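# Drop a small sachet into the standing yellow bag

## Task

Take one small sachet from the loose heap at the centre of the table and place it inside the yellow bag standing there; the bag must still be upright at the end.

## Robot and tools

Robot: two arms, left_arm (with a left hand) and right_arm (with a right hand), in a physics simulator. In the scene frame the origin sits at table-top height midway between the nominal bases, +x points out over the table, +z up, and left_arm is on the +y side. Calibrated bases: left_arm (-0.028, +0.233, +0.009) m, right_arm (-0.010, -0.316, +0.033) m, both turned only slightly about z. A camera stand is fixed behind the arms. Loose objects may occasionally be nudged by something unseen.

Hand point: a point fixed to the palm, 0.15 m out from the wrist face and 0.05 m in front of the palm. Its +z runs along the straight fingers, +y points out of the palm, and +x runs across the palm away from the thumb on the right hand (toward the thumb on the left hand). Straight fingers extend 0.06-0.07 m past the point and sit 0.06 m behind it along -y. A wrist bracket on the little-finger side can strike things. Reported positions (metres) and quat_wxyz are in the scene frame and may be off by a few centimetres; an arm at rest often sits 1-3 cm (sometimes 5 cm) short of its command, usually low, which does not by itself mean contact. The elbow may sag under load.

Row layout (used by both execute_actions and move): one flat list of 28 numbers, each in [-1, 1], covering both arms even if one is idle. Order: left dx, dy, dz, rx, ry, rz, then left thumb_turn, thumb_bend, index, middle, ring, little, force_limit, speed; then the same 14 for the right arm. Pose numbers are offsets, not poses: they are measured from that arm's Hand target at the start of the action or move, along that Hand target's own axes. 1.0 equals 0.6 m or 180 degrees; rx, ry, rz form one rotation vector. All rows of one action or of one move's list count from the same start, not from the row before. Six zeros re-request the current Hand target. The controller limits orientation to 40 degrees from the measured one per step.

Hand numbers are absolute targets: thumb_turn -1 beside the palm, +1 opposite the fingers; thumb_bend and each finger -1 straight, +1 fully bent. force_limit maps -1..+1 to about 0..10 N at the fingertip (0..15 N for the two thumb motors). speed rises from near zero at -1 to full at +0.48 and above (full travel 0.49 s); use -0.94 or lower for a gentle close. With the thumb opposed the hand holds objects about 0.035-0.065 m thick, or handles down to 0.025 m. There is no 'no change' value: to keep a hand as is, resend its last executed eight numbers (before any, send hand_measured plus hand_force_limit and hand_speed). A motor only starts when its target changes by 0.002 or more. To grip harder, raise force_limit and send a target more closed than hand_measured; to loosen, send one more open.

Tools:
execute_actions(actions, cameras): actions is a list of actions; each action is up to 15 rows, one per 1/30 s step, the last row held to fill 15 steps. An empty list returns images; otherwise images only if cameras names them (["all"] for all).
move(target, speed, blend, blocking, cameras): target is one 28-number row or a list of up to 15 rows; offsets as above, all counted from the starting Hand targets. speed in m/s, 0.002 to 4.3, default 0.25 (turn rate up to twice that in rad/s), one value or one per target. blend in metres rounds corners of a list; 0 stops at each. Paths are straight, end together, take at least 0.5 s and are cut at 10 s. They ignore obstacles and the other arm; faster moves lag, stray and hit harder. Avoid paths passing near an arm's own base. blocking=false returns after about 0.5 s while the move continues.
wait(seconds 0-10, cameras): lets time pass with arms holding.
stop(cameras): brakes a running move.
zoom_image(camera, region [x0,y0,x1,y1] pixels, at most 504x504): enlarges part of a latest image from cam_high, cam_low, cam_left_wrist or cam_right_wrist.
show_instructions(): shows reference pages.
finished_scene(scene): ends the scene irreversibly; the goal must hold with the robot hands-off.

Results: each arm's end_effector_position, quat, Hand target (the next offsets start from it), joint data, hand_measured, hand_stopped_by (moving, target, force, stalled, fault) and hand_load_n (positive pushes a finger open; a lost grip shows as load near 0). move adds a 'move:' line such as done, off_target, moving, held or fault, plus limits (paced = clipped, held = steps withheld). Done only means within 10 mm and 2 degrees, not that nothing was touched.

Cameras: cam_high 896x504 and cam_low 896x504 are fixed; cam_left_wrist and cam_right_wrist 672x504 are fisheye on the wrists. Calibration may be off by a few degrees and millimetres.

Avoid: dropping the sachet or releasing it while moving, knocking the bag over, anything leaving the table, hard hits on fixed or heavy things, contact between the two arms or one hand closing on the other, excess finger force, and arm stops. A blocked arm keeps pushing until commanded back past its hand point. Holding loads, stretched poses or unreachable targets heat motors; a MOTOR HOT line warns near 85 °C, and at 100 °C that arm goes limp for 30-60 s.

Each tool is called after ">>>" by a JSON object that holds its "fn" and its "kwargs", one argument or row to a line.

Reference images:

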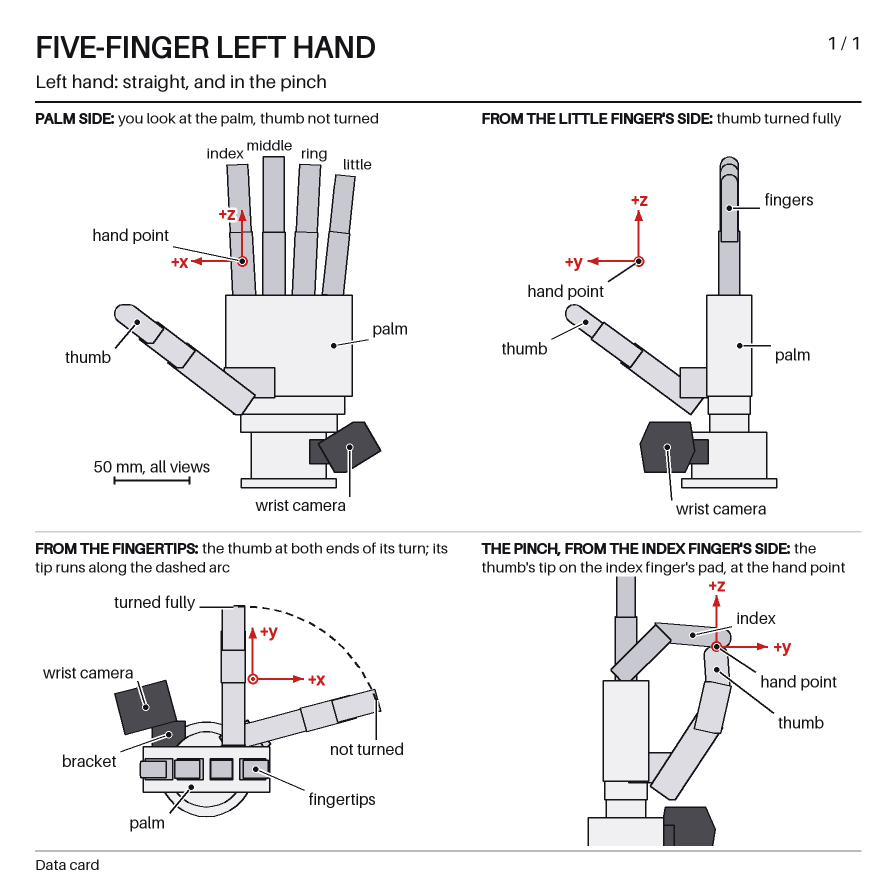

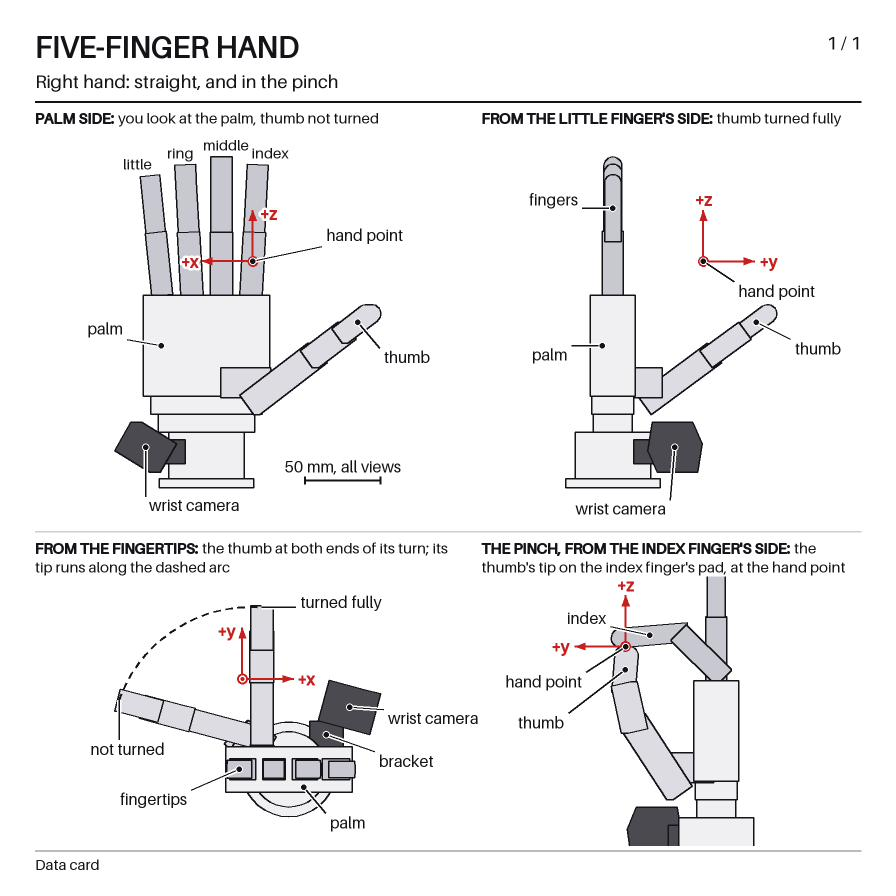

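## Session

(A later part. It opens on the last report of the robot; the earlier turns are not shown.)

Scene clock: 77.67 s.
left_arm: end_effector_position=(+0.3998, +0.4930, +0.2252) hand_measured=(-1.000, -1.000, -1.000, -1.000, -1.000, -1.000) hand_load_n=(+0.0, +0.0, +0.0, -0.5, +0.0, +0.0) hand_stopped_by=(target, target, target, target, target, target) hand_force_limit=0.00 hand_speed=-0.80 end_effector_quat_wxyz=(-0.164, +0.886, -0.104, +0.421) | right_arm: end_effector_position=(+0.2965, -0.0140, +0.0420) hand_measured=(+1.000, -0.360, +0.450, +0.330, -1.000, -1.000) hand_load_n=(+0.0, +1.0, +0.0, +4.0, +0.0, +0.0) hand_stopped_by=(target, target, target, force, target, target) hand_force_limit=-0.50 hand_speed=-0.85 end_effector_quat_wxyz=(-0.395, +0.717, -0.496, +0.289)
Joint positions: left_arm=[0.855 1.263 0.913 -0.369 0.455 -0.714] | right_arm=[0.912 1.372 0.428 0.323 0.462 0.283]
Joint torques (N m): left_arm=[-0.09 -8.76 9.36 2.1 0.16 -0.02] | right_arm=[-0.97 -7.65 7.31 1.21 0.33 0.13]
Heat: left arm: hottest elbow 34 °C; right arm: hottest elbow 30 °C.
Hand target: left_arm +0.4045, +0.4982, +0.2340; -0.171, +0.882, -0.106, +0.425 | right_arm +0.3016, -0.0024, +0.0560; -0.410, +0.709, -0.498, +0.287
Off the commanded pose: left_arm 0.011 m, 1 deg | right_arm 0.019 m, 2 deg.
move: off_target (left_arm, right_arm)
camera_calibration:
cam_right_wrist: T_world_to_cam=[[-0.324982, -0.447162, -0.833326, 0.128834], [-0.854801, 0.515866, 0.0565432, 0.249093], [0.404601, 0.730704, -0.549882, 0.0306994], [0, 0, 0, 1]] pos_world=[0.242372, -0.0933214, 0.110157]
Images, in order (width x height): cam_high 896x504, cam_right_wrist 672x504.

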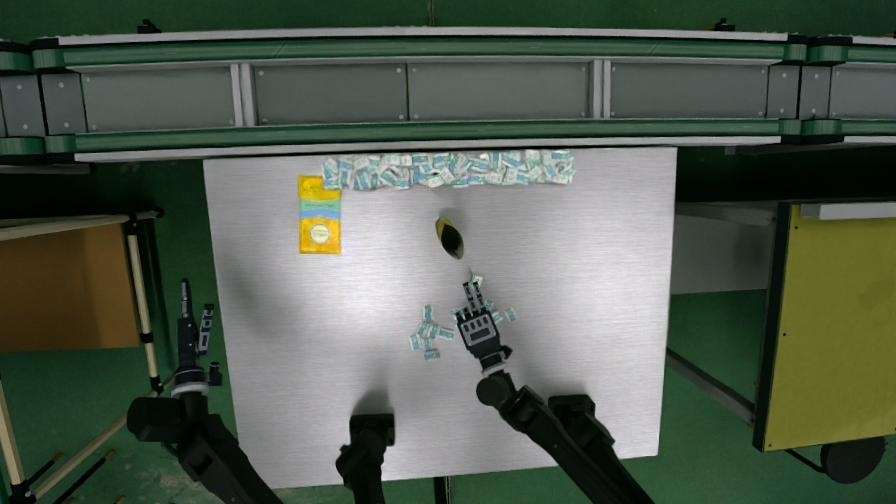

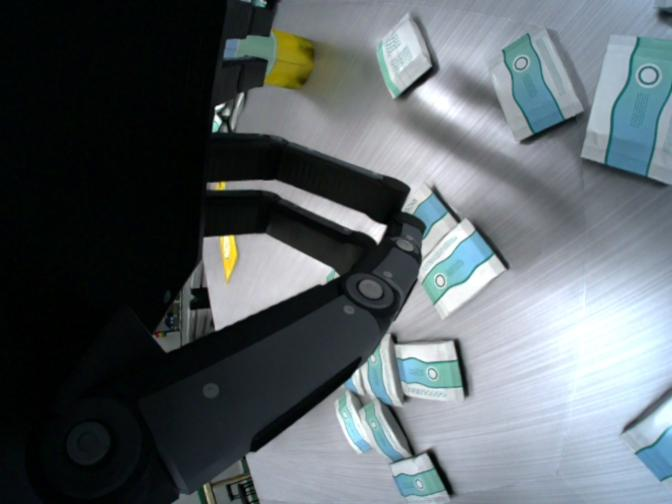

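>>> {"fn": "move", "kwargs": {
  "target": [0,0,0,0,0,0,-1,-1,-1,-1,-1,-1,0,-0.8,0,-0.05,-0.03,0,0,0,1,-0.36,-0.4,-0.4,-1,-1,-0.5,-0.2],
  "speed": 0.15,
  "cameras": ["cam_right_wrist"]
}}

>>> {"fn": "zoom_image", "kwargs": {
  "camera": "cam_right_wrist",
  "region": [220, 80, 560, 360]
}}

Scene clock: 87.77 s.
left_arm: end_effector_position=(+0.3998, +0.4930, +0.2252) hand_measured=(-1.000, -1.000, -1.000, -1.000, -1.000, -1.000) hand_load_n=(+0.0, +0.0, +0.0, +0.0, +0.0, +0.0) hand_stopped_by=(target, target, target, target, target, target) hand_force_limit=0.00 hand_speed=-0.80 end_effector_quat_wxyz=(-0.164, +0.886, -0.104, +0.421) | right_arm: end_effector_position=(+0.2888, -0.0226, +0.0660) hand_measured=(+1.000, -0.360, -0.400, -0.400, -1.000, -1.000) hand_load_n=(+0.0, +0.0, +0.0, +0.0, +0.0, +0.0) hand_stopped_by=(target, target, target, target, target, target) hand_force_limit=-0.50 hand_speed=-0.20 end_effector_quat_wxyz=(-0.385, +0.723, -0.496, +0.288)
Joint positions: left_arm=[0.855 1.263 0.913 -0.369 0.455 -0.714] | right_arm=[0.913 1.254 0.44 0.17 0.463 0.283]
Joint torques (N m): left_arm=[-0.67 -9.7 9.11 1.98 0.2 -0.04] | right_arm=[-1.03 -6.83 9.76 1.22 0.35 0.13]
Heat: left arm: hottest elbow 34 °C; right arm: hottest elbow 30 °C.
Hand target: left_arm +0.4045, +0.4982, +0.2340; -0.171, +0.882, -0.106, +0.425 | right_arm +0.3010, -0.0026, +0.0910; -0.409, +0.709, -0.497, +0.287
Off the commanded pose: left_arm 0.011 m, 1 deg | right_arm 0.034 m, 3 deg.
move: off_target (left_arm, right_arm)
camera_calibration:
cam_right_wrist: T_world_to_cam=[[-0.33646, -0.462038, -0.820558, 0.144607], [-0.85446, 0.516067, 0.0597744, 0.245167], [0.395845, 0.721246, -0.568429, 0.0566791], [0, 0, 0, 1]] pos_world=[0.235703, -0.100588, 0.136222]
Images, in order (width x height): cam_right_wrist 672x504.

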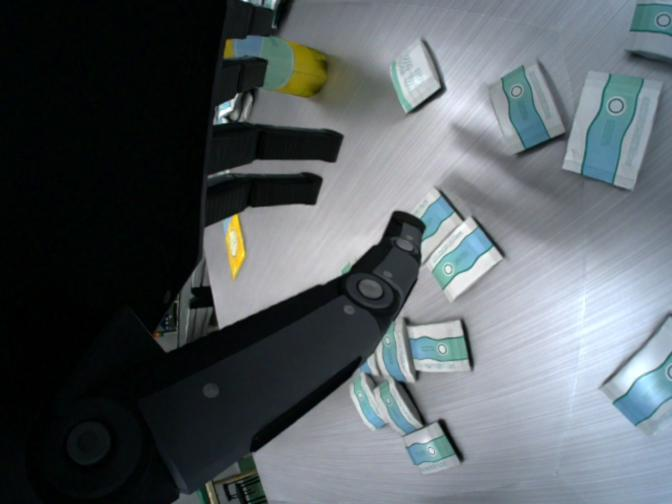

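Scaled by 1.482 from the camera's 672x504 image, which has a finer 960x720 frame.

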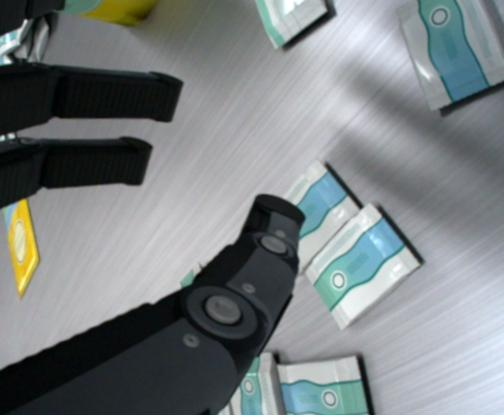

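>>> {"fn": "move", "kwargs": {
  "target": [0,0,0,0,0,0,-1,-1,-1,-1,-1,-1,0,-0.8,0.1282,0.0408,-0.0507,0,-0.2406,-0.1389,1,-0.4,-0.4,-0.4,-1,-1,-0.5,-0.2],
  "speed": 0.25,
  "cameras": ["cam_right_wrist","cam_high"]
}}

>>> {"fn": "zoom_image", "kwargs": {
  "camera": "cam_right_wrist",
  "region": [220, 80, 560, 360]
}}

Scene clock: 96.03 s.
left_arm: end_effector_position=(+0.3998, +0.4930, +0.2252) hand_measured=(-1.000, -1.000, -1.000, -1.000, -1.000, -1.000) hand_load_n=(-0.5, +0.0, +0.0, +0.0, +0.0, +0.0) hand_stopped_by=(target, target, target, target, target, target) hand_force_limit=0.00 hand_speed=-0.80 end_effector_quat_wxyz=(-0.164, +0.886, -0.104, +0.421) | right_arm: end_effector_position=(+0.2695, -0.0921, +0.0721) hand_measured=(+1.000, -0.400, -0.400, -0.400, -1.000, -1.000) hand_load_n=(+0.0, +0.0, +0.0, +0.0, +0.0, +0.0) hand_stopped_by=(target, target, target, target, target, target) hand_force_limit=-0.50 hand_speed=-0.20 end_effector_quat_wxyz=(-0.488, +0.855, -0.160, +0.073)
Joint positions: left_arm=[0.855 1.263 0.913 -0.369 0.455 -0.714] | right_arm=[0.336 1.213 0.44 -0.012 -0.757 -0.566]
Joint torques (N m): left_arm=[0.09 -9.23 9.33 2.13 0.19 0.05] | right_arm=[-2.08 -4.48 9.91 0.99 -0.5 -0.08]
Heat: left arm: hottest elbow 35 °C; right arm: hottest elbow 31 °C.
Hand target: left_arm +0.4045, +0.4982, +0.2340; -0.171, +0.882, -0.106, +0.425 | right_arm +0.2910, -0.0879, +0.0851; -0.493, +0.853, -0.151, +0.087
Off the commanded pose: left_arm 0.011 m, 1 deg | right_arm 0.025 m, 2 deg.
move: off_target (left_arm, right_arm)
camera_calibration:
cam_right_wrist: T_world_to_cam=[[0.0930384, -0.514809, -0.852242, -0.00727006], [-0.941847, -0.323102, 0.0923538, 0.208121], [-0.322906, 0.794089, -0.514932, 0.314565], [0, 0, 0, 1]] pos_world=[0.298269, -0.186291, 0.136563]
Images, in order (width x height): cam_high 896x504, cam_right_wrist 672x504.

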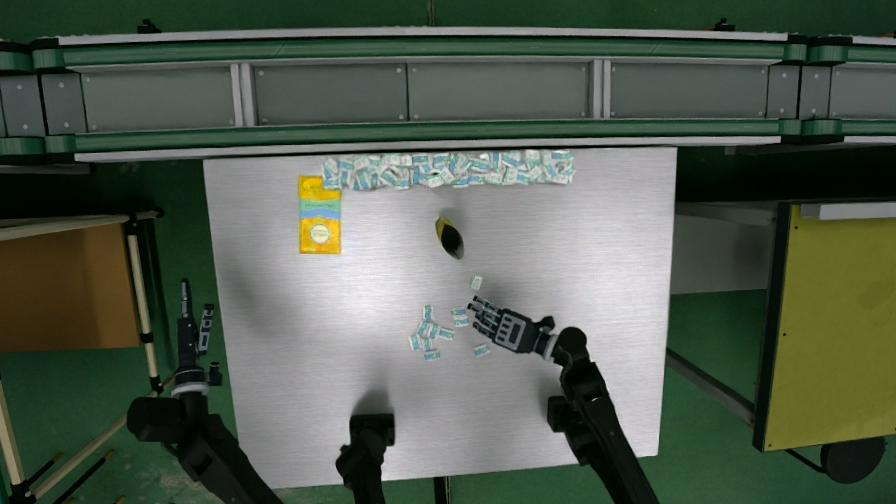

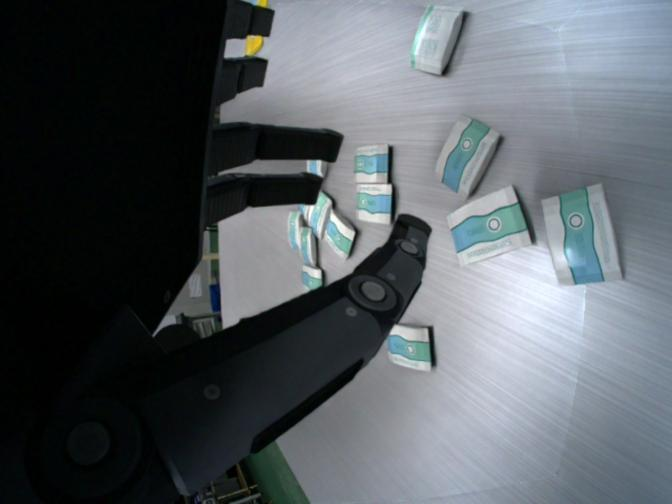

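Scaled by 1.482 from the camera's 672x504 image, which has a finer 960x720 frame.

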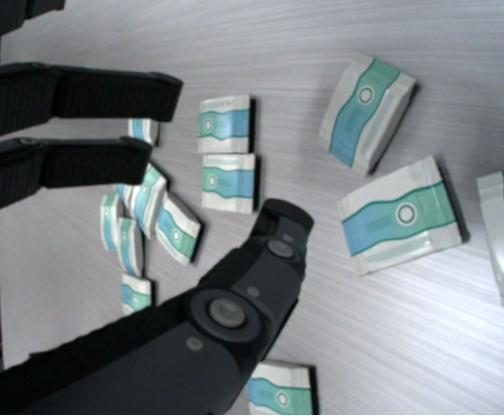

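>>> {"fn": "move", "kwargs": {
  "target": [0,0,0,0,0,0,-1,-1,-1,-1,-1,-1,0,-0.8,-0.0028,0.0718,0.0423,0,0,0,1,-0.36,-0.4,-0.4,-1,-1,-0.5,-0.2],
  "speed": 0.15,
  "cameras": ["cam_right_wrist"]
}}

>>> {"fn": "zoom_image", "kwargs": {
  "camera": "cam_right_wrist",
  "region": [220, 80, 560, 360]
}}

Scene clock: 100.00 s.
left_arm: end_effector_position=(+0.3998, +0.4930, +0.2252) hand_measured=(-1.000, -1.000, -1.000, -1.000, -1.000, -1.000) hand_load_n=(+0.0, +0.0, +0.0, +0.0, +0.0, +0.0) hand_stopped_by=(target, target, target, target, target, target) hand_force_limit=0.00 hand_speed=-0.80 end_effector_quat_wxyz=(-0.164, +0.886, -0.104, +0.421) | right_arm: end_effector_position=(+0.2907, -0.0857, +0.0410) hand_measured=(+1.000, -0.360, -0.400, -0.400, -1.000, -1.000) hand_load_n=(+0.0, +0.0, +0.0, +0.0, +0.0, +0.0) hand_stopped_by=(target, target, target, target, target, target) hand_force_limit=-0.50 hand_speed=-0.20 end_effector_quat_wxyz=(-0.494, +0.852, -0.152, +0.087)
Joint positions: left_arm=[0.855 1.263 0.913 -0.369 0.455 -0.714] | right_arm=[0.335 1.377 0.44 0.184 -0.758 -0.569]
Joint torques (N m): left_arm=[-0.56 -9.41 9.47 1.85 0.22 0] | right_arm=[-1.67 -5.71 5.04 2.13 -0.33 -0.03]
Heat: left arm: hottest elbow 35 °C; right arm: hottest elbow 31 °C.
Hand target: left_arm +0.4045, +0.4982, +0.2340; -0.171, +0.882, -0.106, +0.425 | right_arm +0.2896, -0.0870, +0.0351; -0.493, +0.852, -0.151, +0.087
Off the commanded pose: left_arm 0.011 m, 1 deg | right_arm 0.006 m, 0 deg.
move: off_target (left_arm)
camera_calibration:
cam_right_wrist: T_world_to_cam=[[0.121626, -0.506725, -0.853485, -0.040073], [-0.944066, -0.324585, 0.0581769, 0.234931], [-0.306508, 0.79867, -0.51786, 0.296063], [0, 0, 0, 1]] pos_world=[0.31741, -0.180508, 0.10545]
Images, in order (width x height): cam_right_wrist 672x504.

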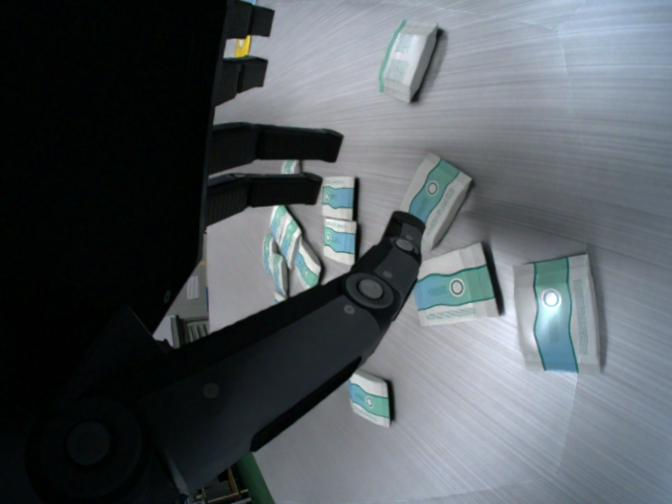

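Scaled by 1.482 from the camera's 672x504 image, which has a finer 960x720 frame.

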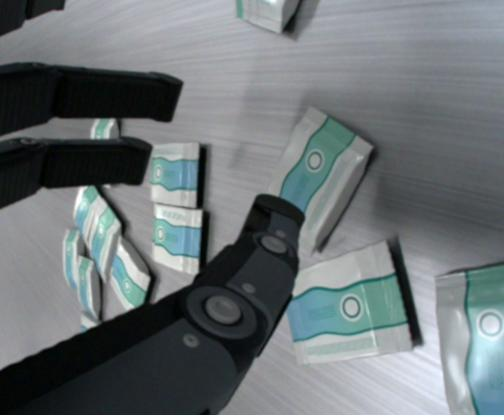

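>>> {"fn": "move", "kwargs": {
  "target": [0,0,0,0,0,0,-1,-1,-1,-1,-1,-1,0,-0.8,0.006,0.0413,0.012,0,0,0,1,-0.36,-0.4,-0.4,-1,-1,-0.5,-0.2],
  "speed": 0.05,
  "cameras": ["cam_right_wrist"]
}}

>>> {"fn": "zoom_image", "kwargs": {
  "camera": "cam_right_wrist",
  "region": [220, 80, 560, 360]
}}

Scene clock: 104.03 s.
left_arm: end_effector_position=(+0.3998, +0.4930, +0.2252) hand_measured=(-1.000, -1.000, -1.000, -1.000, -1.000, -1.000) hand_load_n=(+0.0, +0.0, +0.0, +0.0, +0.0, +0.0) hand_stopped_by=(target, target, target, target, target, target) hand_force_limit=0.00 hand_speed=-0.80 end_effector_quat_wxyz=(-0.164, +0.886, -0.104, +0.421) | right_arm: end_effector_position=(+0.2921, -0.0897, +0.0178) hand_measured=(+1.000, -0.360, -0.400, -0.400, -1.000, -1.000) hand_load_n=(+0.0, -0.5, +0.0, +0.0, +0.0, +0.0) hand_stopped_by=(target, target, target, target, target, target) hand_force_limit=-0.50 hand_speed=-0.20 end_effector_quat_wxyz=(-0.496, +0.851, -0.152, +0.086)
Joint positions: left_arm=[0.855 1.263 0.913 -0.369 0.455 -0.714] | right_arm=[0.318 1.467 0.423 0.283 -0.774 -0.582]
Joint torques (N m): left_arm=[0.26 -9.93 9.14 1.96 0.21 0] | right_arm=[-2.2 -5.42 4.33 2.1 -0.38 -0.1]
Heat: left arm: hottest elbow 35 °C; right arm: hottest elbow 31 °C.
Hand target: left_arm +0.4045, +0.4982, +0.2340; -0.171, +0.882, -0.106, +0.425 | right_arm +0.2907, -0.0940, +0.0099; -0.493, +0.853, -0.151, +0.087
Off the commanded pose: left_arm 0.011 m, 1 deg | right_arm 0.009 m, 0 deg.
move: off_target (left_arm)
camera_calibration:
cam_right_wrist: T_world_to_cam=[[0.122262, -0.502873, -0.85567, -0.061916], [-0.943659, -0.326014, 0.0567623, 0.236143], [-0.307505, 0.800521, -0.5144, 0.288144], [0, 0, 0, 1]] pos_world=[0.319014, -0.184815, 0.0818375]
Images, in order (width x height): cam_right_wrist 672x504.

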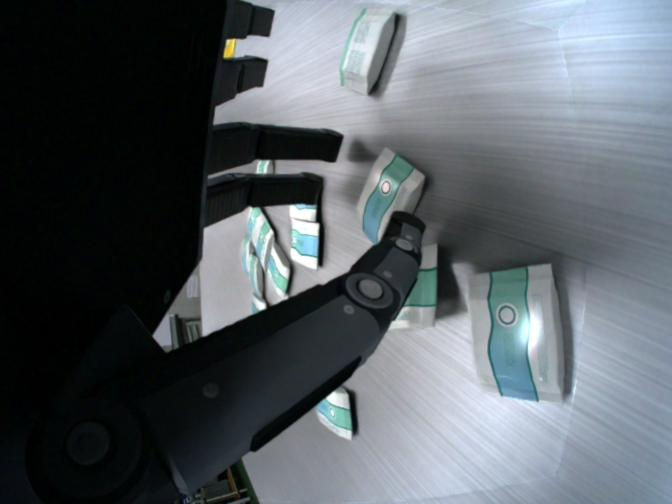

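Scaled by 1.482 from the camera's 672x504 image, which has a finer 960x720 frame.

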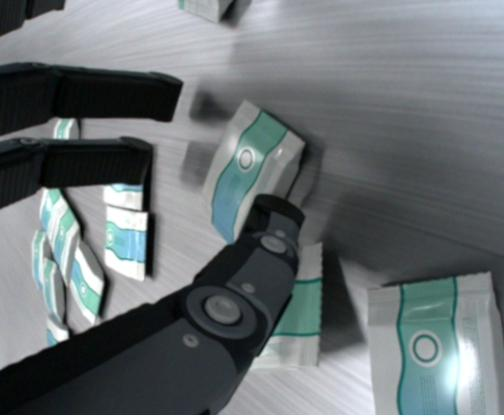

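>>> {"fn": "move", "kwargs": {
  "target": [0,0,0,0,0,0,-1,-1,-1,-1,-1,-1,0,-0.8,0,0.0052,0.003,0,0,0,1,-0.36,-0.4,-0.4,-1,-1,-0.5,-0.2],
  "speed": 0.05
}}

>>> {"fn": "move", "kwargs": {
  "target": [0,0,0,0,0,0,-1,-1,-1,-1,-1,-1,0,-0.8,0,0,0,0,0,0,1,-0.36,-0.1,-0.1,-1,-1,-0.5,-0.8],
  "speed": 0.05,
  "cameras": ["cam_right_wrist"]
}}

>>> {"fn": "zoom_image", "kwargs": {
  "camera": "cam_right_wrist",
  "region": [220, 80, 560, 360]
}}

Scene clock: 107.20 s.
left_arm: end_effector_position=(+0.3998, +0.4930, +0.2252) hand_measured=(-1.000, -1.000, -1.000, -1.000, -1.000, -1.000) hand_load_n=(-0.5, +0.0, +0.0, +0.0, +0.0, +0.0) hand_stopped_by=(target, target, target, target, target, target) hand_force_limit=0.00 hand_speed=-0.80 end_effector_quat_wxyz=(-0.164, +0.886, -0.104, +0.421) | right_arm: end_effector_position=(+0.2920, -0.0900, +0.0132) hand_measured=(+1.000, -0.360, -0.400, -0.400, -1.000, -1.000) hand_load_n=(+0.0, +0.0, +0.0, +0.5, +0.0, +0.0) hand_stopped_by=(target, target, target, target, target, target) hand_force_limit=-0.50 hand_speed=-0.20 end_effector_quat_wxyz=(-0.496, +0.851, -0.151, +0.086)
Joint positions: left_arm=[0.855 1.263 0.913 -0.369 0.455 -0.714] | right_arm=[0.318 1.484 0.42 0.303 -0.775 -0.585]
Joint torques (N m): left_arm=[0.21 -8.88 9.26 1.88 0.14 -0.03] | right_arm=[-2.14 -5.95 4.26 1.94 -0.34 -0.08]
Heat: left arm: hottest elbow 35 °C; right arm: hottest elbow 31 °C.
Hand target: left_arm +0.4045, +0.4982, +0.2340; -0.171, +0.882, -0.106, +0.425 | right_arm +0.2907, -0.0940, +0.0063; -0.493, +0.853, -0.151, +0.087
Off the commanded pose: left_arm 0.011 m, 1 deg | right_arm 0.008 m, 0 deg.
move: off_target (left_arm)

Scene clock: 108.03 s.
left_arm: end_effector_position=(+0.3998, +0.4930, +0.2252) hand_measured=(-1.000, -1.000, -1.000, -1.000, -1.000, -1.000) hand_load_n=(-0.5, +0.0, +0.0, +0.0, +0.0, +0.0) hand_stopped_by=(target, target, target, target, target, target) hand_force_limit=0.00 hand_speed=-0.80 end_effector_quat_wxyz=(-0.164, +0.886, -0.104, +0.421) | right_arm: end_effector_position=(+0.2935, -0.0885, +0.0153) hand_measured=(+1.000, -0.360, -0.100, -0.218, -1.000, -1.000) hand_load_n=(+0.0, +0.5, +0.5, +1.5, +0.0, +0.0) hand_stopped_by=(target, target, target, force, target, target) hand_force_limit=-0.50 hand_speed=-0.80 end_effector_quat_wxyz=(-0.501, +0.849, -0.146, +0.089)
Joint positions: left_arm=[0.855 1.263 0.913 -0.369 0.455 -0.714] | right_arm=[0.318 1.484 0.42 0.316 -0.783 -0.585]
Joint torques (N m): left_arm=[0.09 -8.82 9.03 1.91 0.16 -0.02] | right_arm=[-2.08 -5.89 4.26 1.4 -0.05 -0.08]
Heat: left arm: hottest elbow 35 °C; right arm: hottest elbow 31 °C.
Hand target: left_arm +0.4045, +0.4982, +0.2340; -0.171, +0.882, -0.106, +0.425 | right_arm +0.2907, -0.0940, +0.0062; -0.493, +0.853, -0.151, +0.087
Off the commanded pose: left_arm 0.011 m, 1 deg | right_arm 0.011 m, 1 deg.
move: off_target (left_arm, right_arm)
camera_calibration:
cam_right_wrist: T_world_to_cam=[[0.136293, -0.494859, -0.858218, -0.0668822], [-0.941892, -0.333209, 0.0425514, 0.236995], [-0.307023, 0.80255, -0.511518, 0.286211], [0, 0, 0, 1]] pos_world=[0.320213, -0.183827, 0.0789183]
Images, in order (width x height): cam_right_wrist 672x504.

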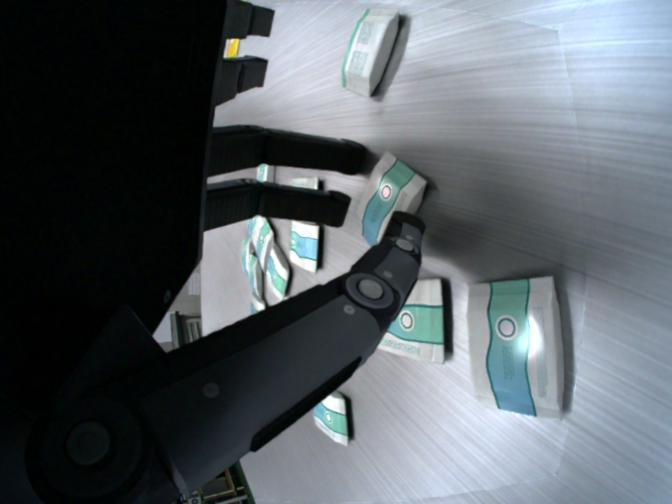

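Scaled by 1.482 from the camera's 672x504 image, which has a finer 960x720 frame.

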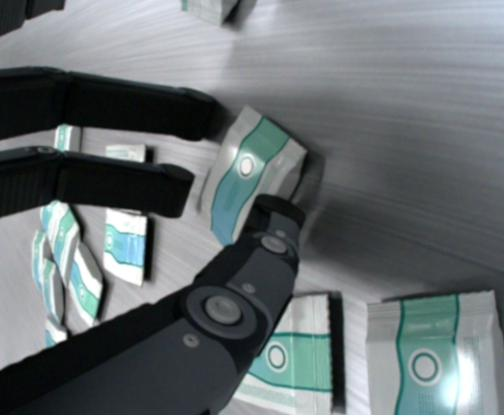

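>>> {"fn": "move", "kwargs": {
  "target": [0,0,0,0,0,0,-1,-1,-1,-1,-1,-1,0,-0.8,0,-0.0058,-0.0033,0,0,0,1,-0.36,0.1,0.1,-1,-1,-0.4,-0.85],
  "speed": 0.05,
  "cameras": ["cam_right_wrist"]
}}

>>> {"fn": "zoom_image", "kwargs": {
  "camera": "cam_right_wrist",
  "region": [220, 80, 560, 360]
}}

Scene clock: 110.70 s.
left_arm: end_effector_position=(+0.3998, +0.4930, +0.2252) hand_measured=(-1.000, -1.000, -1.000, -1.000, -1.000, -1.000) hand_load_n=(+0.0, +0.0, +0.0, +0.0, +0.0, +0.0) hand_stopped_by=(target, target, target, target, target, target) hand_force_limit=0.00 hand_speed=-0.80 end_effector_quat_wxyz=(-0.164, +0.886, -0.104, +0.421) | right_arm: end_effector_position=(+0.2935, -0.0881, +0.0159) hand_measured=(+1.000, -0.360, +0.100, +0.016, -1.000, -1.000) hand_load_n=(+1.0, +0.5, +0.0, +3.0, +0.0, +0.0) hand_stopped_by=(target, target, target, force, target, target) hand_force_limit=-0.40 hand_speed=-0.85 end_effector_quat_wxyz=(-0.502, +0.848, -0.145, +0.089)
Joint positions: left_arm=[0.855 1.263 0.913 -0.369 0.455 -0.714] | right_arm=[0.318 1.484 0.42 0.317 -0.785 -0.585]
Joint torques (N m): left_arm=[-0.62 -10.34 9.4 2.02 0.17 0.04] | right_arm=[-2.14 -7 4.42 0.62 0.05 -0.08]
Heat: left arm: hottest elbow 35 °C; right arm: hottest elbow 31 °C.
Hand target: left_arm +0.4045, +0.4982, +0.2340; -0.171, +0.882, -0.106, +0.425 | right_arm +0.2908, -0.0940, +0.0103; -0.493, +0.853, -0.151, +0.087
Off the commanded pose: left_arm 0.011 m, 1 deg | right_arm 0.009 m, 1 deg.
move: off_target (left_arm)
camera_calibration:
cam_right_wrist: T_world_to_cam=[[0.138612, -0.492735, -0.859068, -0.0666965], [-0.941424, -0.334826, 0.0401452, 0.236917], [-0.307419, 0.803183, -0.510284, 0.286351], [0, 0, 0, 1]] pos_world=[0.320314, -0.183531, 0.0793126]
Images, in order (width x height): cam_right_wrist 672x504.

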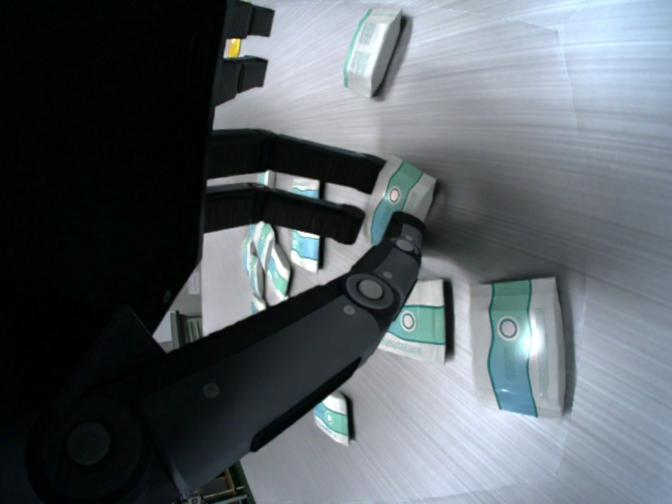

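Scaled by 1.482 from the camera's 672x504 image, which has a finer 960x720 frame.

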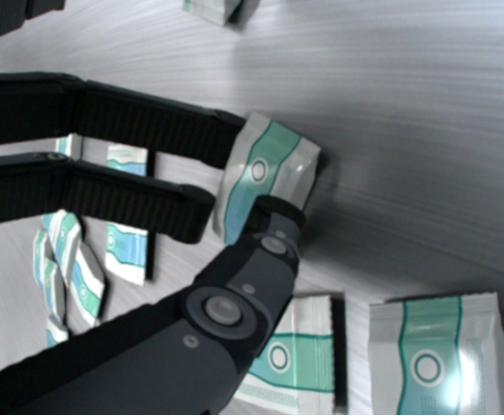

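>>> {"fn": "move", "kwargs": {
  "target": [0,0,0,0,0,0,-1,-1,-1,-1,-1,-1,0,-0.8,0,-0.0029,-0.0017,0,0,0,1,-0.36,0.25,0.25,-1,-1,-0.2,-0.85],
  "speed": 0.05,
  "cameras": ["cam_right_wrist"]
}}

>>> {"fn": "zoom_image", "kwargs": {
  "camera": "cam_right_wrist",
  "region": [220, 80, 560, 360]
}}

Scene clock: 112.53 s.
left_arm: end_effector_position=(+0.3998, +0.4930, +0.2252) hand_measured=(-1.000, -1.000, -1.000, -1.000, -1.000, -1.000) hand_load_n=(+0.0, +0.0, +0.0, +0.0, +0.0, +0.0) hand_stopped_by=(target, target, target, target, target, target) hand_force_limit=0.00 hand_speed=-0.80 end_effector_quat_wxyz=(-0.164, +0.886, -0.104, +0.421) | right_arm: end_effector_position=(+0.2931, -0.0886, +0.0163) hand_measured=(+1.000, -0.360, +0.250, +0.026, -1.000, -1.000) hand_load_n=(+1.5, +1.0, +0.0, +3.5, +0.0, +0.0) hand_stopped_by=(target, target, target, force, target, target) hand_force_limit=-0.20 hand_speed=-0.85 end_effector_quat_wxyz=(-0.501, +0.849, -0.146, +0.088)
Joint positions: left_arm=[0.855 1.263 0.913 -0.369 0.455 -0.714] | right_arm=[0.318 1.48 0.42 0.31 -0.783 -0.585]
Joint torques (N m): left_arm=[-0.5 -9.47 9.39 1.85 0.22 -0.04] | right_arm=[-2.14 -7.12 4.53 0.51 -0.04 -0.08]
Heat: left arm: hottest elbow 35 °C; right arm: hottest elbow 31 °C.
Hand target: left_arm +0.4045, +0.4982, +0.2340; -0.171, +0.882, -0.106, +0.425 | right_arm +0.2907, -0.0940, +0.0122; -0.493, +0.853, -0.151, +0.087
Off the commanded pose: left_arm 0.011 m, 1 deg | right_arm 0.007 m, 1 deg.
move: off_target (left_arm)
camera_calibration:
cam_right_wrist: T_world_to_cam=[[0.135619, -0.495008, -0.858239, -0.0658292], [-0.941888, -0.333124, 0.0432987, 0.236498], [-0.307333, 0.802493, -0.511421, 0.286761], [0, 0, 0, 1]] pos_world=[0.319814, -0.183927, 0.0799185]
Images, in order (width x height): cam_right_wrist 672x504.

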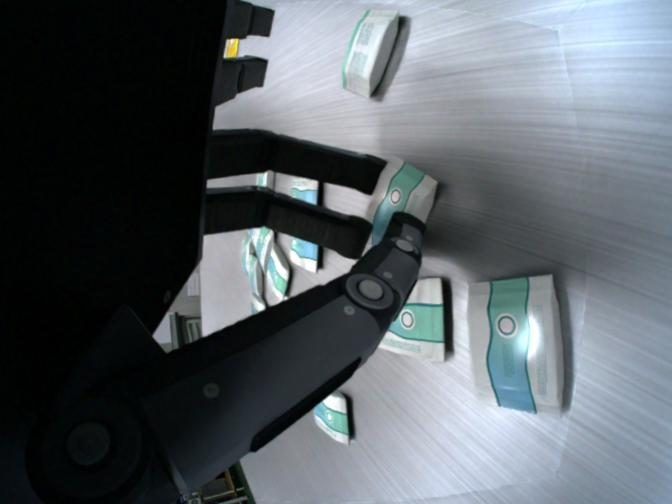

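Scaled by 1.482 from the camera's 672x504 image, which has a finer 960x720 frame.

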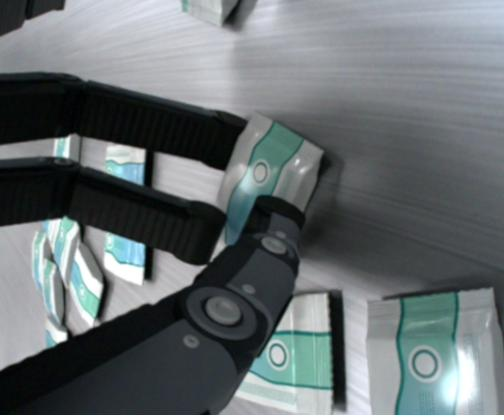

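>>> {"fn": "move", "kwargs": {
  "target": [0,0,0,0,0,0,-1,-1,-1,-1,-1,-1,0,-0.8,0,0,0,0,0,0,1,-0.36,0.25,0.3,-1,-1,0.1,-0.9],
  "speed": 0.05
}}

>>> {"fn": "move", "kwargs": {
  "target": [0,0,0,0,0,0,-1,-1,-1,-1,-1,-1,0,-0.8,0,-0.06,-0.035,0,0,0,1,-0.36,0.25,0.3,-1,-1,0.1,-0.9],
  "speed": 0.05,
  "cameras": ["cam_right_wrist"]
}}

>>> {"fn": "zoom_image", "kwargs": {
  "camera": "cam_right_wrist",
  "region": [220, 80, 560, 360]
}}

Scene clock: 115.37 s.
left_arm: end_effector_position=(+0.3998, +0.4930, +0.2252) hand_measured=(-1.000, -1.000, -1.000, -1.000, -1.000, -1.000) hand_load_n=(-0.5, +0.0, +0.0, +0.0, +0.0, +0.0) hand_stopped_by=(target, target, target, target, target, target) hand_force_limit=0.00 hand_speed=-0.80 end_effector_quat_wxyz=(-0.164, +0.886, -0.104, +0.421) | right_arm: end_effector_position=(+0.2937, -0.0890, +0.0174) hand_measured=(+1.000, -0.360, +0.250, +0.300, -1.000, -1.000) hand_load_n=(-0.5, -2.0, +0.0, +0.0, +0.0, +0.0) hand_stopped_by=(target, target, target, target, target, target) hand_force_limit=0.10 hand_speed=-0.90 end_effector_quat_wxyz=(-0.500, +0.849, -0.147, +0.090)
Joint positions: left_arm=[0.855 1.263 0.913 -0.369 0.455 -0.714] | right_arm=[0.318 1.474 0.42 0.306 -0.778 -0.585]
Joint torques (N m): left_arm=[-0.32 -9.41 9.21 2.02 0.16 -0.08] | right_arm=[-2.08 -6.71 4.59 0.66 -0.2 -0.08]
Heat: left arm: hottest elbow 35 °C; right arm: hottest elbow 31 °C.
Hand target: left_arm +0.4045, +0.4982, +0.2340; -0.171, +0.882, -0.106, +0.425 | right_arm +0.2907, -0.0940, +0.0123; -0.493, +0.853, -0.151, +0.087
Off the commanded pose: left_arm 0.011 m, 1 deg | right_arm 0.008 m, 1 deg.
move: off_target (left_arm)

Scene clock: 116.83 s.
left_arm: end_effector_position=(+0.3998, +0.4930, +0.2252) hand_measured=(-1.000, -1.000, -1.000, -1.000, -1.000, -1.000) hand_load_n=(+0.0, +0.0, +0.0, +0.0, +0.0, +0.0) hand_stopped_by=(target, target, target, target, target, target) hand_force_limit=0.00 hand_speed=-0.80 end_effector_quat_wxyz=(-0.164, +0.886, -0.104, +0.421) | right_arm: end_effector_position=(+0.2738, -0.0957, +0.0408) hand_measured=(+1.000, -0.360, +0.250, +0.300, -1.000, -1.000) hand_load_n=(+0.0, +0.0, +0.0, +0.0, +0.0, +0.0) hand_stopped_by=(target, target, target, target, target, target) hand_force_limit=0.10 hand_speed=-0.90 end_effector_quat_wxyz=(-0.487, +0.856, -0.161, +0.068)
Joint positions: left_arm=[0.855 1.263 0.913 -0.369 0.455 -0.714] | right_arm=[0.317 1.334 0.42 0.107 -0.775 -0.585]
Joint torques (N m): left_arm=[-0.32 -9.05 9.28 1.92 0.21 -0.04] | right_arm=[-2.14 -7 7.76 0.95 -0.34 -0.08]
Heat: left arm: hottest elbow 35 °C; right arm: hottest elbow 31 °C.
Hand target: left_arm +0.4045, +0.4982, +0.2340; -0.171, +0.882, -0.106, +0.425 | right_arm +0.2907, -0.0943, +0.0539; -0.493, +0.853, -0.151, +0.087
Off the commanded pose: left_arm 0.011 m, 1 deg | right_arm 0.021 m, 3 deg.
move: off_target (left_arm, right_arm)
camera_calibration:
cam_right_wrist: T_world_to_cam=[[0.0863109, -0.514003, -0.853435, -0.0342599], [-0.939914, -0.326034, 0.101306, 0.21276], [-0.33032, 0.793412, -0.511259, 0.304442], [0, 0, 0, 1]] pos_world=[0.303496, -0.18979, 0.104856]
Images, in order (width x height): cam_right_wrist 672x504.

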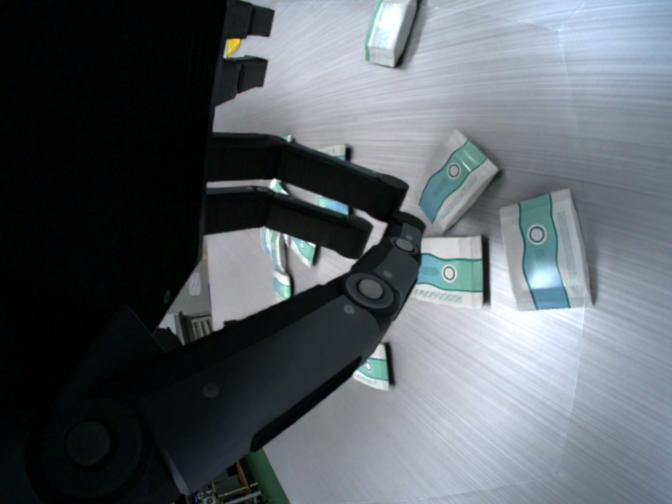

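Scaled by 1.482 from the camera's 672x504 image, which has a finer 960x720 frame.

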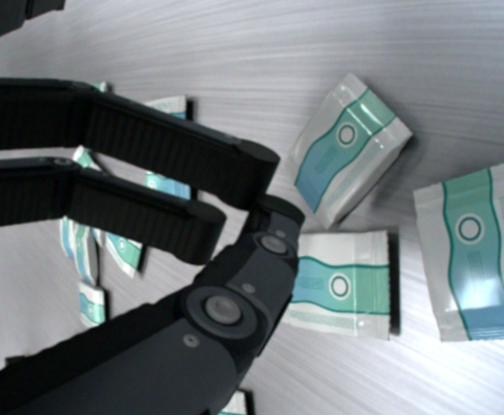

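>>> {"fn": "move", "kwargs": {
  "target": [0,0,0,0,0,0,-1,-1,-1,-1,-1,-1,0,-0.8,0.007,0.045,-0.0113,0,0.077,0.0444,1,-0.36,-0.4,-0.4,-1,-1,-0.5,0.2],
  "speed": 0.12,
  "cameras": ["cam_right_wrist"]
}}

>>> {"fn": "zoom_image", "kwargs": {
  "camera": "cam_right_wrist",
  "region": [220, 80, 560, 360]
}}

Scene clock: 122.90 s.
left_arm: end_effector_position=(+0.3998, +0.4930, +0.2252) hand_measured=(-1.000, -1.000, -1.000, -1.000, -1.000, -1.000) hand_load_n=(+0.0, +0.0, +0.0, +0.0, +0.0, +0.5) hand_stopped_by=(target, target, target, target, target, target) hand_force_limit=0.00 hand_speed=-0.80 end_effector_quat_wxyz=(-0.164, +0.886, -0.104, +0.421) | right_arm: end_effector_position=(+0.2877, -0.1157, +0.0294) hand_measured=(+1.000, -0.360, -0.400, -0.400, -1.000, -1.000) hand_load_n=(+0.0, +0.0, +0.0, +0.0, +0.0, +0.0) hand_stopped_by=(target, target, target, target, target, target) hand_force_limit=-0.50 hand_speed=0.20 end_effector_quat_wxyz=(-0.469, +0.828, -0.269, +0.149)
Joint positions: left_arm=[0.855 1.263 0.913 -0.369 0.455 -0.714] | right_arm=[0.316 1.304 0.309 0.343 -0.554 -0.375]
Joint torques (N m): left_arm=[-0.62 -9.29 9.14 1.92 0.16 -0.01] | right_arm=[-1.26 -6.3 4.82 2.5 -0.16 0.14]
Heat: left arm: hottest elbow 35 °C; right arm: hottest elbow 31 °C.
Hand target: left_arm +0.4045, +0.4982, +0.2340; -0.171, +0.882, -0.106, +0.425 | right_arm +0.2880, -0.1138, +0.0341; -0.476, +0.823, -0.268, +0.155
Off the commanded pose: left_arm 0.011 m, 1 deg | right_arm 0.005 m, 1 deg.
move: off_target (left_arm)
camera_calibration:
cam_right_wrist: T_world_to_cam=[[-0.0329808, -0.534845, -0.844306, -0.0238035], [-0.995621, -0.0563533, 0.0745897, 0.268442], [-0.0874734, 0.843069, -0.530644, 0.255585], [0, 0, 0, 1]] pos_world=[0.288839, -0.213079, 0.095504]
Images, in order (width x height): cam_right_wrist 672x504.

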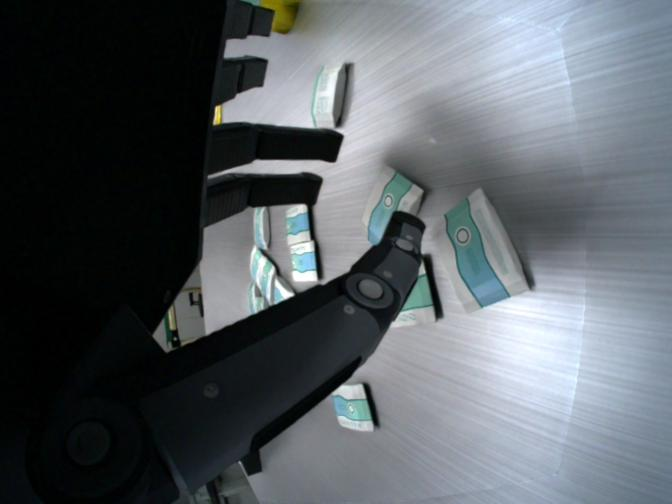

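Scaled by 1.482 from the camera's 672x504 image, which has a finer 960x720 frame.

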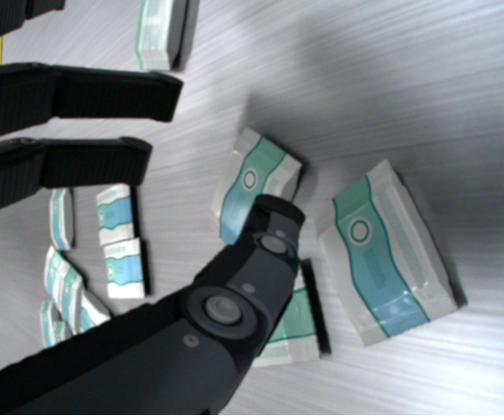

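>>> {"fn": "move", "kwargs": {
  "target": [0,0,0,0,0,0,-1,-1,-1,-1,-1,-1,0,-0.8,0.0023,0.0315,0.0208,0,0,0,1,-0.36,-0.4,-0.4,-1,-1,-0.5,0.2],
  "speed": 0.05,
  "cameras": ["cam_right_wrist"]
}}

>>> {"fn": "zoom_image", "kwargs": {
  "camera": "cam_right_wrist",
  "region": [220, 80, 560, 360]
}}

Scene clock: 126.57 s.
left_arm: end_effector_position=(+0.3998, +0.4930, +0.2252) hand_measured=(-1.000, -1.000, -1.000, -1.000, -1.000, -1.000) hand_load_n=(-0.5, +0.0, +0.0, +0.0, +0.0, +0.0) hand_stopped_by=(target, target, target, target, target, target) hand_force_limit=0.00 hand_speed=-0.80 end_effector_quat_wxyz=(-0.164, +0.886, -0.104, +0.421) | right_arm: end_effector_position=(+0.2928, -0.1141, +0.0153) hand_measured=(+1.000, -0.360, -0.400, -0.400, -1.000, -1.000) hand_load_n=(+0.5, +0.0, +0.0, +0.0, +0.0, +0.0) hand_stopped_by=(target, target, target, target, target, target) hand_force_limit=-0.50 hand_speed=0.20 end_effector_quat_wxyz=(-0.475, +0.824, -0.264, +0.158)
Joint positions: left_arm=[0.855 1.263 0.913 -0.369 0.455 -0.714] | right_arm=[0.316 1.393 0.295 0.472 -0.554 -0.374]
Joint torques (N m): left_arm=[-0.62 -9.23 9.28 1.94 0.2 -0.04] | right_arm=[-1.32 -4.84 4.25 2.51 -0.17 0.14]
Heat: left arm: hottest elbow 35 °C; right arm: hottest elbow 31 °C.
Hand target: left_arm +0.4045, +0.4982, +0.2340; -0.171, +0.882, -0.106, +0.425 | right_arm +0.2899, -0.1135, +0.0114; -0.476, +0.823, -0.268, +0.155
Off the commanded pose: left_arm 0.011 m, 1 deg | right_arm 0.005 m, 1 deg.
move: off_target (left_arm)
camera_calibration:
cam_right_wrist: T_world_to_cam=[[-0.0122505, -0.528185, -0.849041, -0.0400352], [-0.997174, -0.0564927, 0.0495317, 0.275492], [-0.0741265, 0.847248, -0.526, 0.243743], [0, 0, 0, 1]] pos_world=[0.292291, -0.212094, 0.0805718]
Images, in order (width x height): cam_right_wrist 672x504.

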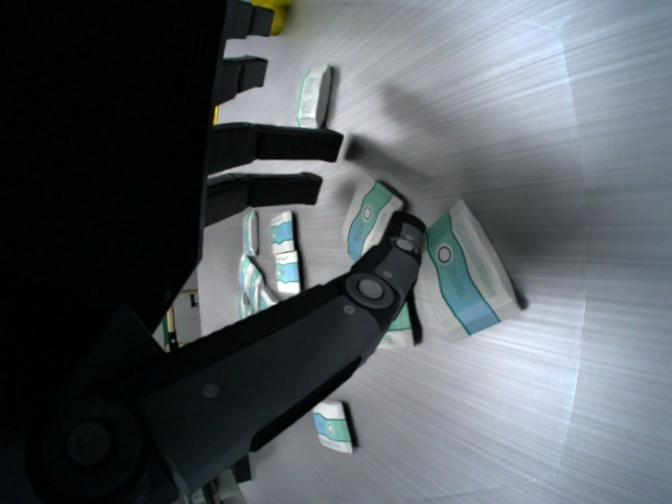

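Scaled by 1.482 from the camera's 672x504 image, which has a finer 960x720 frame.

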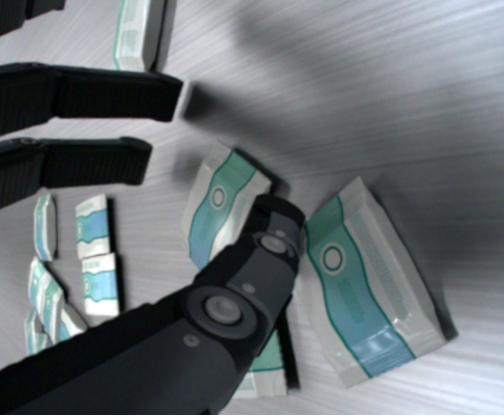

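>>> {"fn": "move", "kwargs": {
  "target": [0,0,0,0,0,0,-1,-1,-1,-1,-1,-1,0,-0.8,-0.005,0.0033,-0.0058,0,0,0,1,-0.36,-0.1,-0.1,-1,-1,-0.5,-0.6],
  "speed": 0.05,
  "cameras": ["cam_right_wrist"]
}}

>>> {"fn": "zoom_image", "kwargs": {
  "camera": "cam_right_wrist",
  "region": [220, 80, 560, 360]
}}

Scene clock: 131.07 s.
left_arm: end_effector_position=(+0.3998, +0.4930, +0.2252) hand_measured=(-1.000, -1.000, -1.000, -1.000, -1.000, -1.000) hand_load_n=(+0.0, +0.0, +0.0, +0.0, +0.0, +0.0) hand_stopped_by=(target, target, target, target, target, target) hand_force_limit=0.00 hand_speed=-0.80 end_effector_quat_wxyz=(-0.164, +0.886, -0.104, +0.421) | right_arm: end_effector_position=(+0.2938, -0.1138, +0.0165) hand_measured=(+1.000, -0.360, -0.100, -0.100, -1.000, -1.000) hand_load_n=(+0.0, +0.0, +0.0, +0.5, +0.0, +0.0) hand_stopped_by=(target, target, target, target, target, target) hand_force_limit=-0.50 hand_speed=-0.60 end_effector_quat_wxyz=(-0.478, +0.823, -0.262, +0.162)
Joint positions: left_arm=[0.855 1.263 0.913 -0.369 0.455 -0.714] | right_arm=[0.316 1.393 0.292 0.486 -0.554 -0.374]
Joint torques (N m): left_arm=[-0.15 -9.64 8.95 1.99 0.21 -0.01] | right_arm=[-1.44 -5.71 3.55 1.98 -0.16 0.13]
Heat: left arm: hottest elbow 35 °C; right arm: hottest elbow 31 °C.
Hand target: left_arm +0.4045, +0.4982, +0.2340; -0.171, +0.882, -0.106, +0.425 | right_arm +0.2852, -0.1149, +0.0115; -0.476, +0.823, -0.268, +0.155
Off the commanded pose: left_arm 0.011 m, 1 deg | right_arm 0.010 m, 1 deg.
move: off_target (left_arm)
camera_calibration:
cam_right_wrist: T_world_to_cam=[[-0.0035367, -0.52534, -0.850885, -0.0409737], [-0.997639, -0.056504, 0.0390325, 0.276728], [-0.0685837, 0.849014, -0.5239, 0.242648], [0, 0, 0, 1]] pos_world=[0.292571, -0.2119, 0.0814578]
Images, in order (width x height): cam_right_wrist 672x504.

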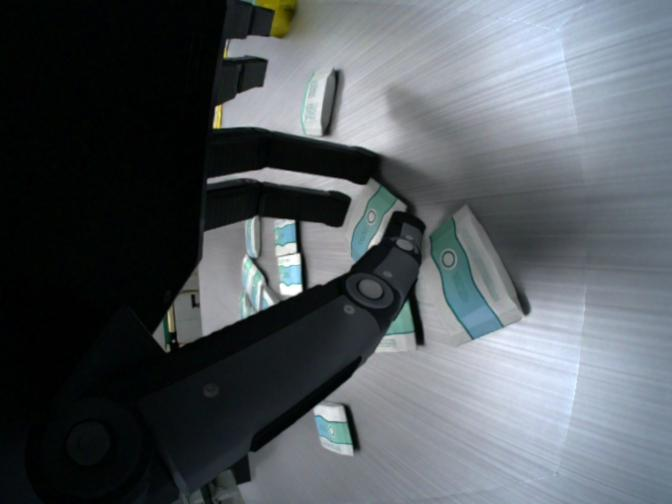

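Scaled by 1.482 from the camera's 672x504 image, which has a finer 960x720 frame.

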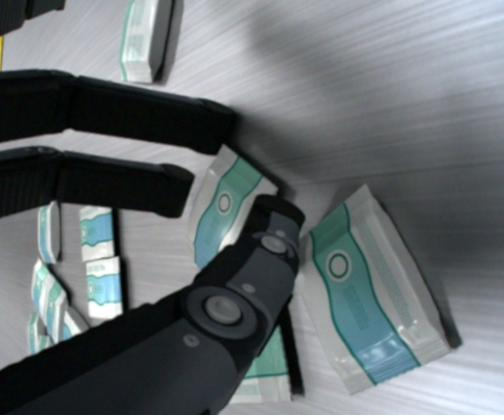

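>>> {"fn": "move", "kwargs": {
  "target": [0,0,0,0,0,0,-1,-1,-1,-1,-1,-1,0,-0.8,-0.0048,0.0038,-0.0065,0,0,0,1,-0.36,-0.3,-0.3,-1,-1,-0.5,0],
  "speed": 0.1,
  "cameras": ["cam_right_wrist"]
}}

>>> {"fn": "zoom_image", "kwargs": {
  "camera": "cam_right_wrist",
  "region": [220, 80, 560, 360]
}}

Scene clock: 132.93 s.
left_arm: end_effector_position=(+0.3998, +0.4930, +0.2252) hand_measured=(-1.000, -1.000, -1.000, -1.000, -1.000, -1.000) hand_load_n=(+0.0, +0.0, +0.0, +0.0, +0.0, +0.0) hand_stopped_by=(target, target, target, target, target, target) hand_force_limit=0.00 hand_speed=-0.80 end_effector_quat_wxyz=(-0.164, +0.886, -0.104, +0.421) | right_arm: end_effector_position=(+0.2885, -0.1154, +0.0145) hand_measured=(+1.000, -0.360, -0.300, -0.300, -1.000, -1.000) hand_load_n=(+0.0, +0.0, +0.0, +1.0, +0.0, -0.5) hand_stopped_by=(target, target, target, target, target, target) hand_force_limit=-0.50 hand_speed=0.00 end_effector_quat_wxyz=(-0.477, +0.823, -0.263, +0.160)
Joint positions: left_arm=[0.855 1.263 0.913 -0.369 0.455 -0.714] | right_arm=[0.316 1.387 0.279 0.489 -0.554 -0.374]
Joint torques (N m): left_arm=[-0.79 -8.94 9.33 1.91 0.17 0] | right_arm=[-1.44 -6.07 3.44 1.87 -0.23 0.12]
Heat: left arm: hottest elbow 36 °C; right arm: hottest elbow 31 °C.
Hand target: left_arm +0.4045, +0.4982, +0.2340; -0.171, +0.882, -0.106, +0.425 | right_arm +0.2802, -0.1169, +0.0114; -0.476, +0.823, -0.268, +0.155
Off the commanded pose: left_arm 0.011 m, 1 deg | right_arm 0.009 m, 1 deg.
move: off_target (left_arm)
camera_calibration:
cam_right_wrist: T_world_to_cam=[[-0.00779903, -0.526515, -0.85013, -0.0424421], [-0.997477, -0.0558895, 0.0437651, 0.271434], [-0.0705563, 0.848327, -0.524751, 0.24321], [0, 0, 0, 1]] pos_world=[0.287578, -0.213497, 0.0796638]
Images, in order (width x height): cam_right_wrist 672x504.

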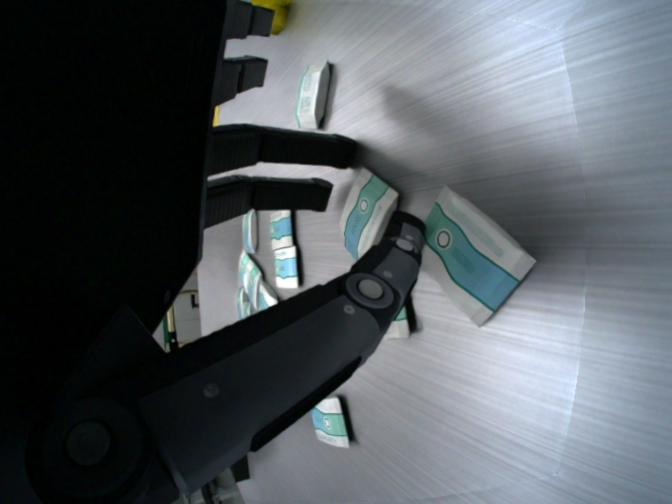

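Scaled by 1.482 from the camera's 672x504 image, which has a finer 960x720 frame.

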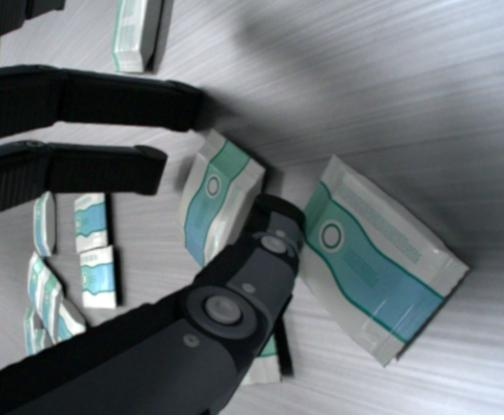

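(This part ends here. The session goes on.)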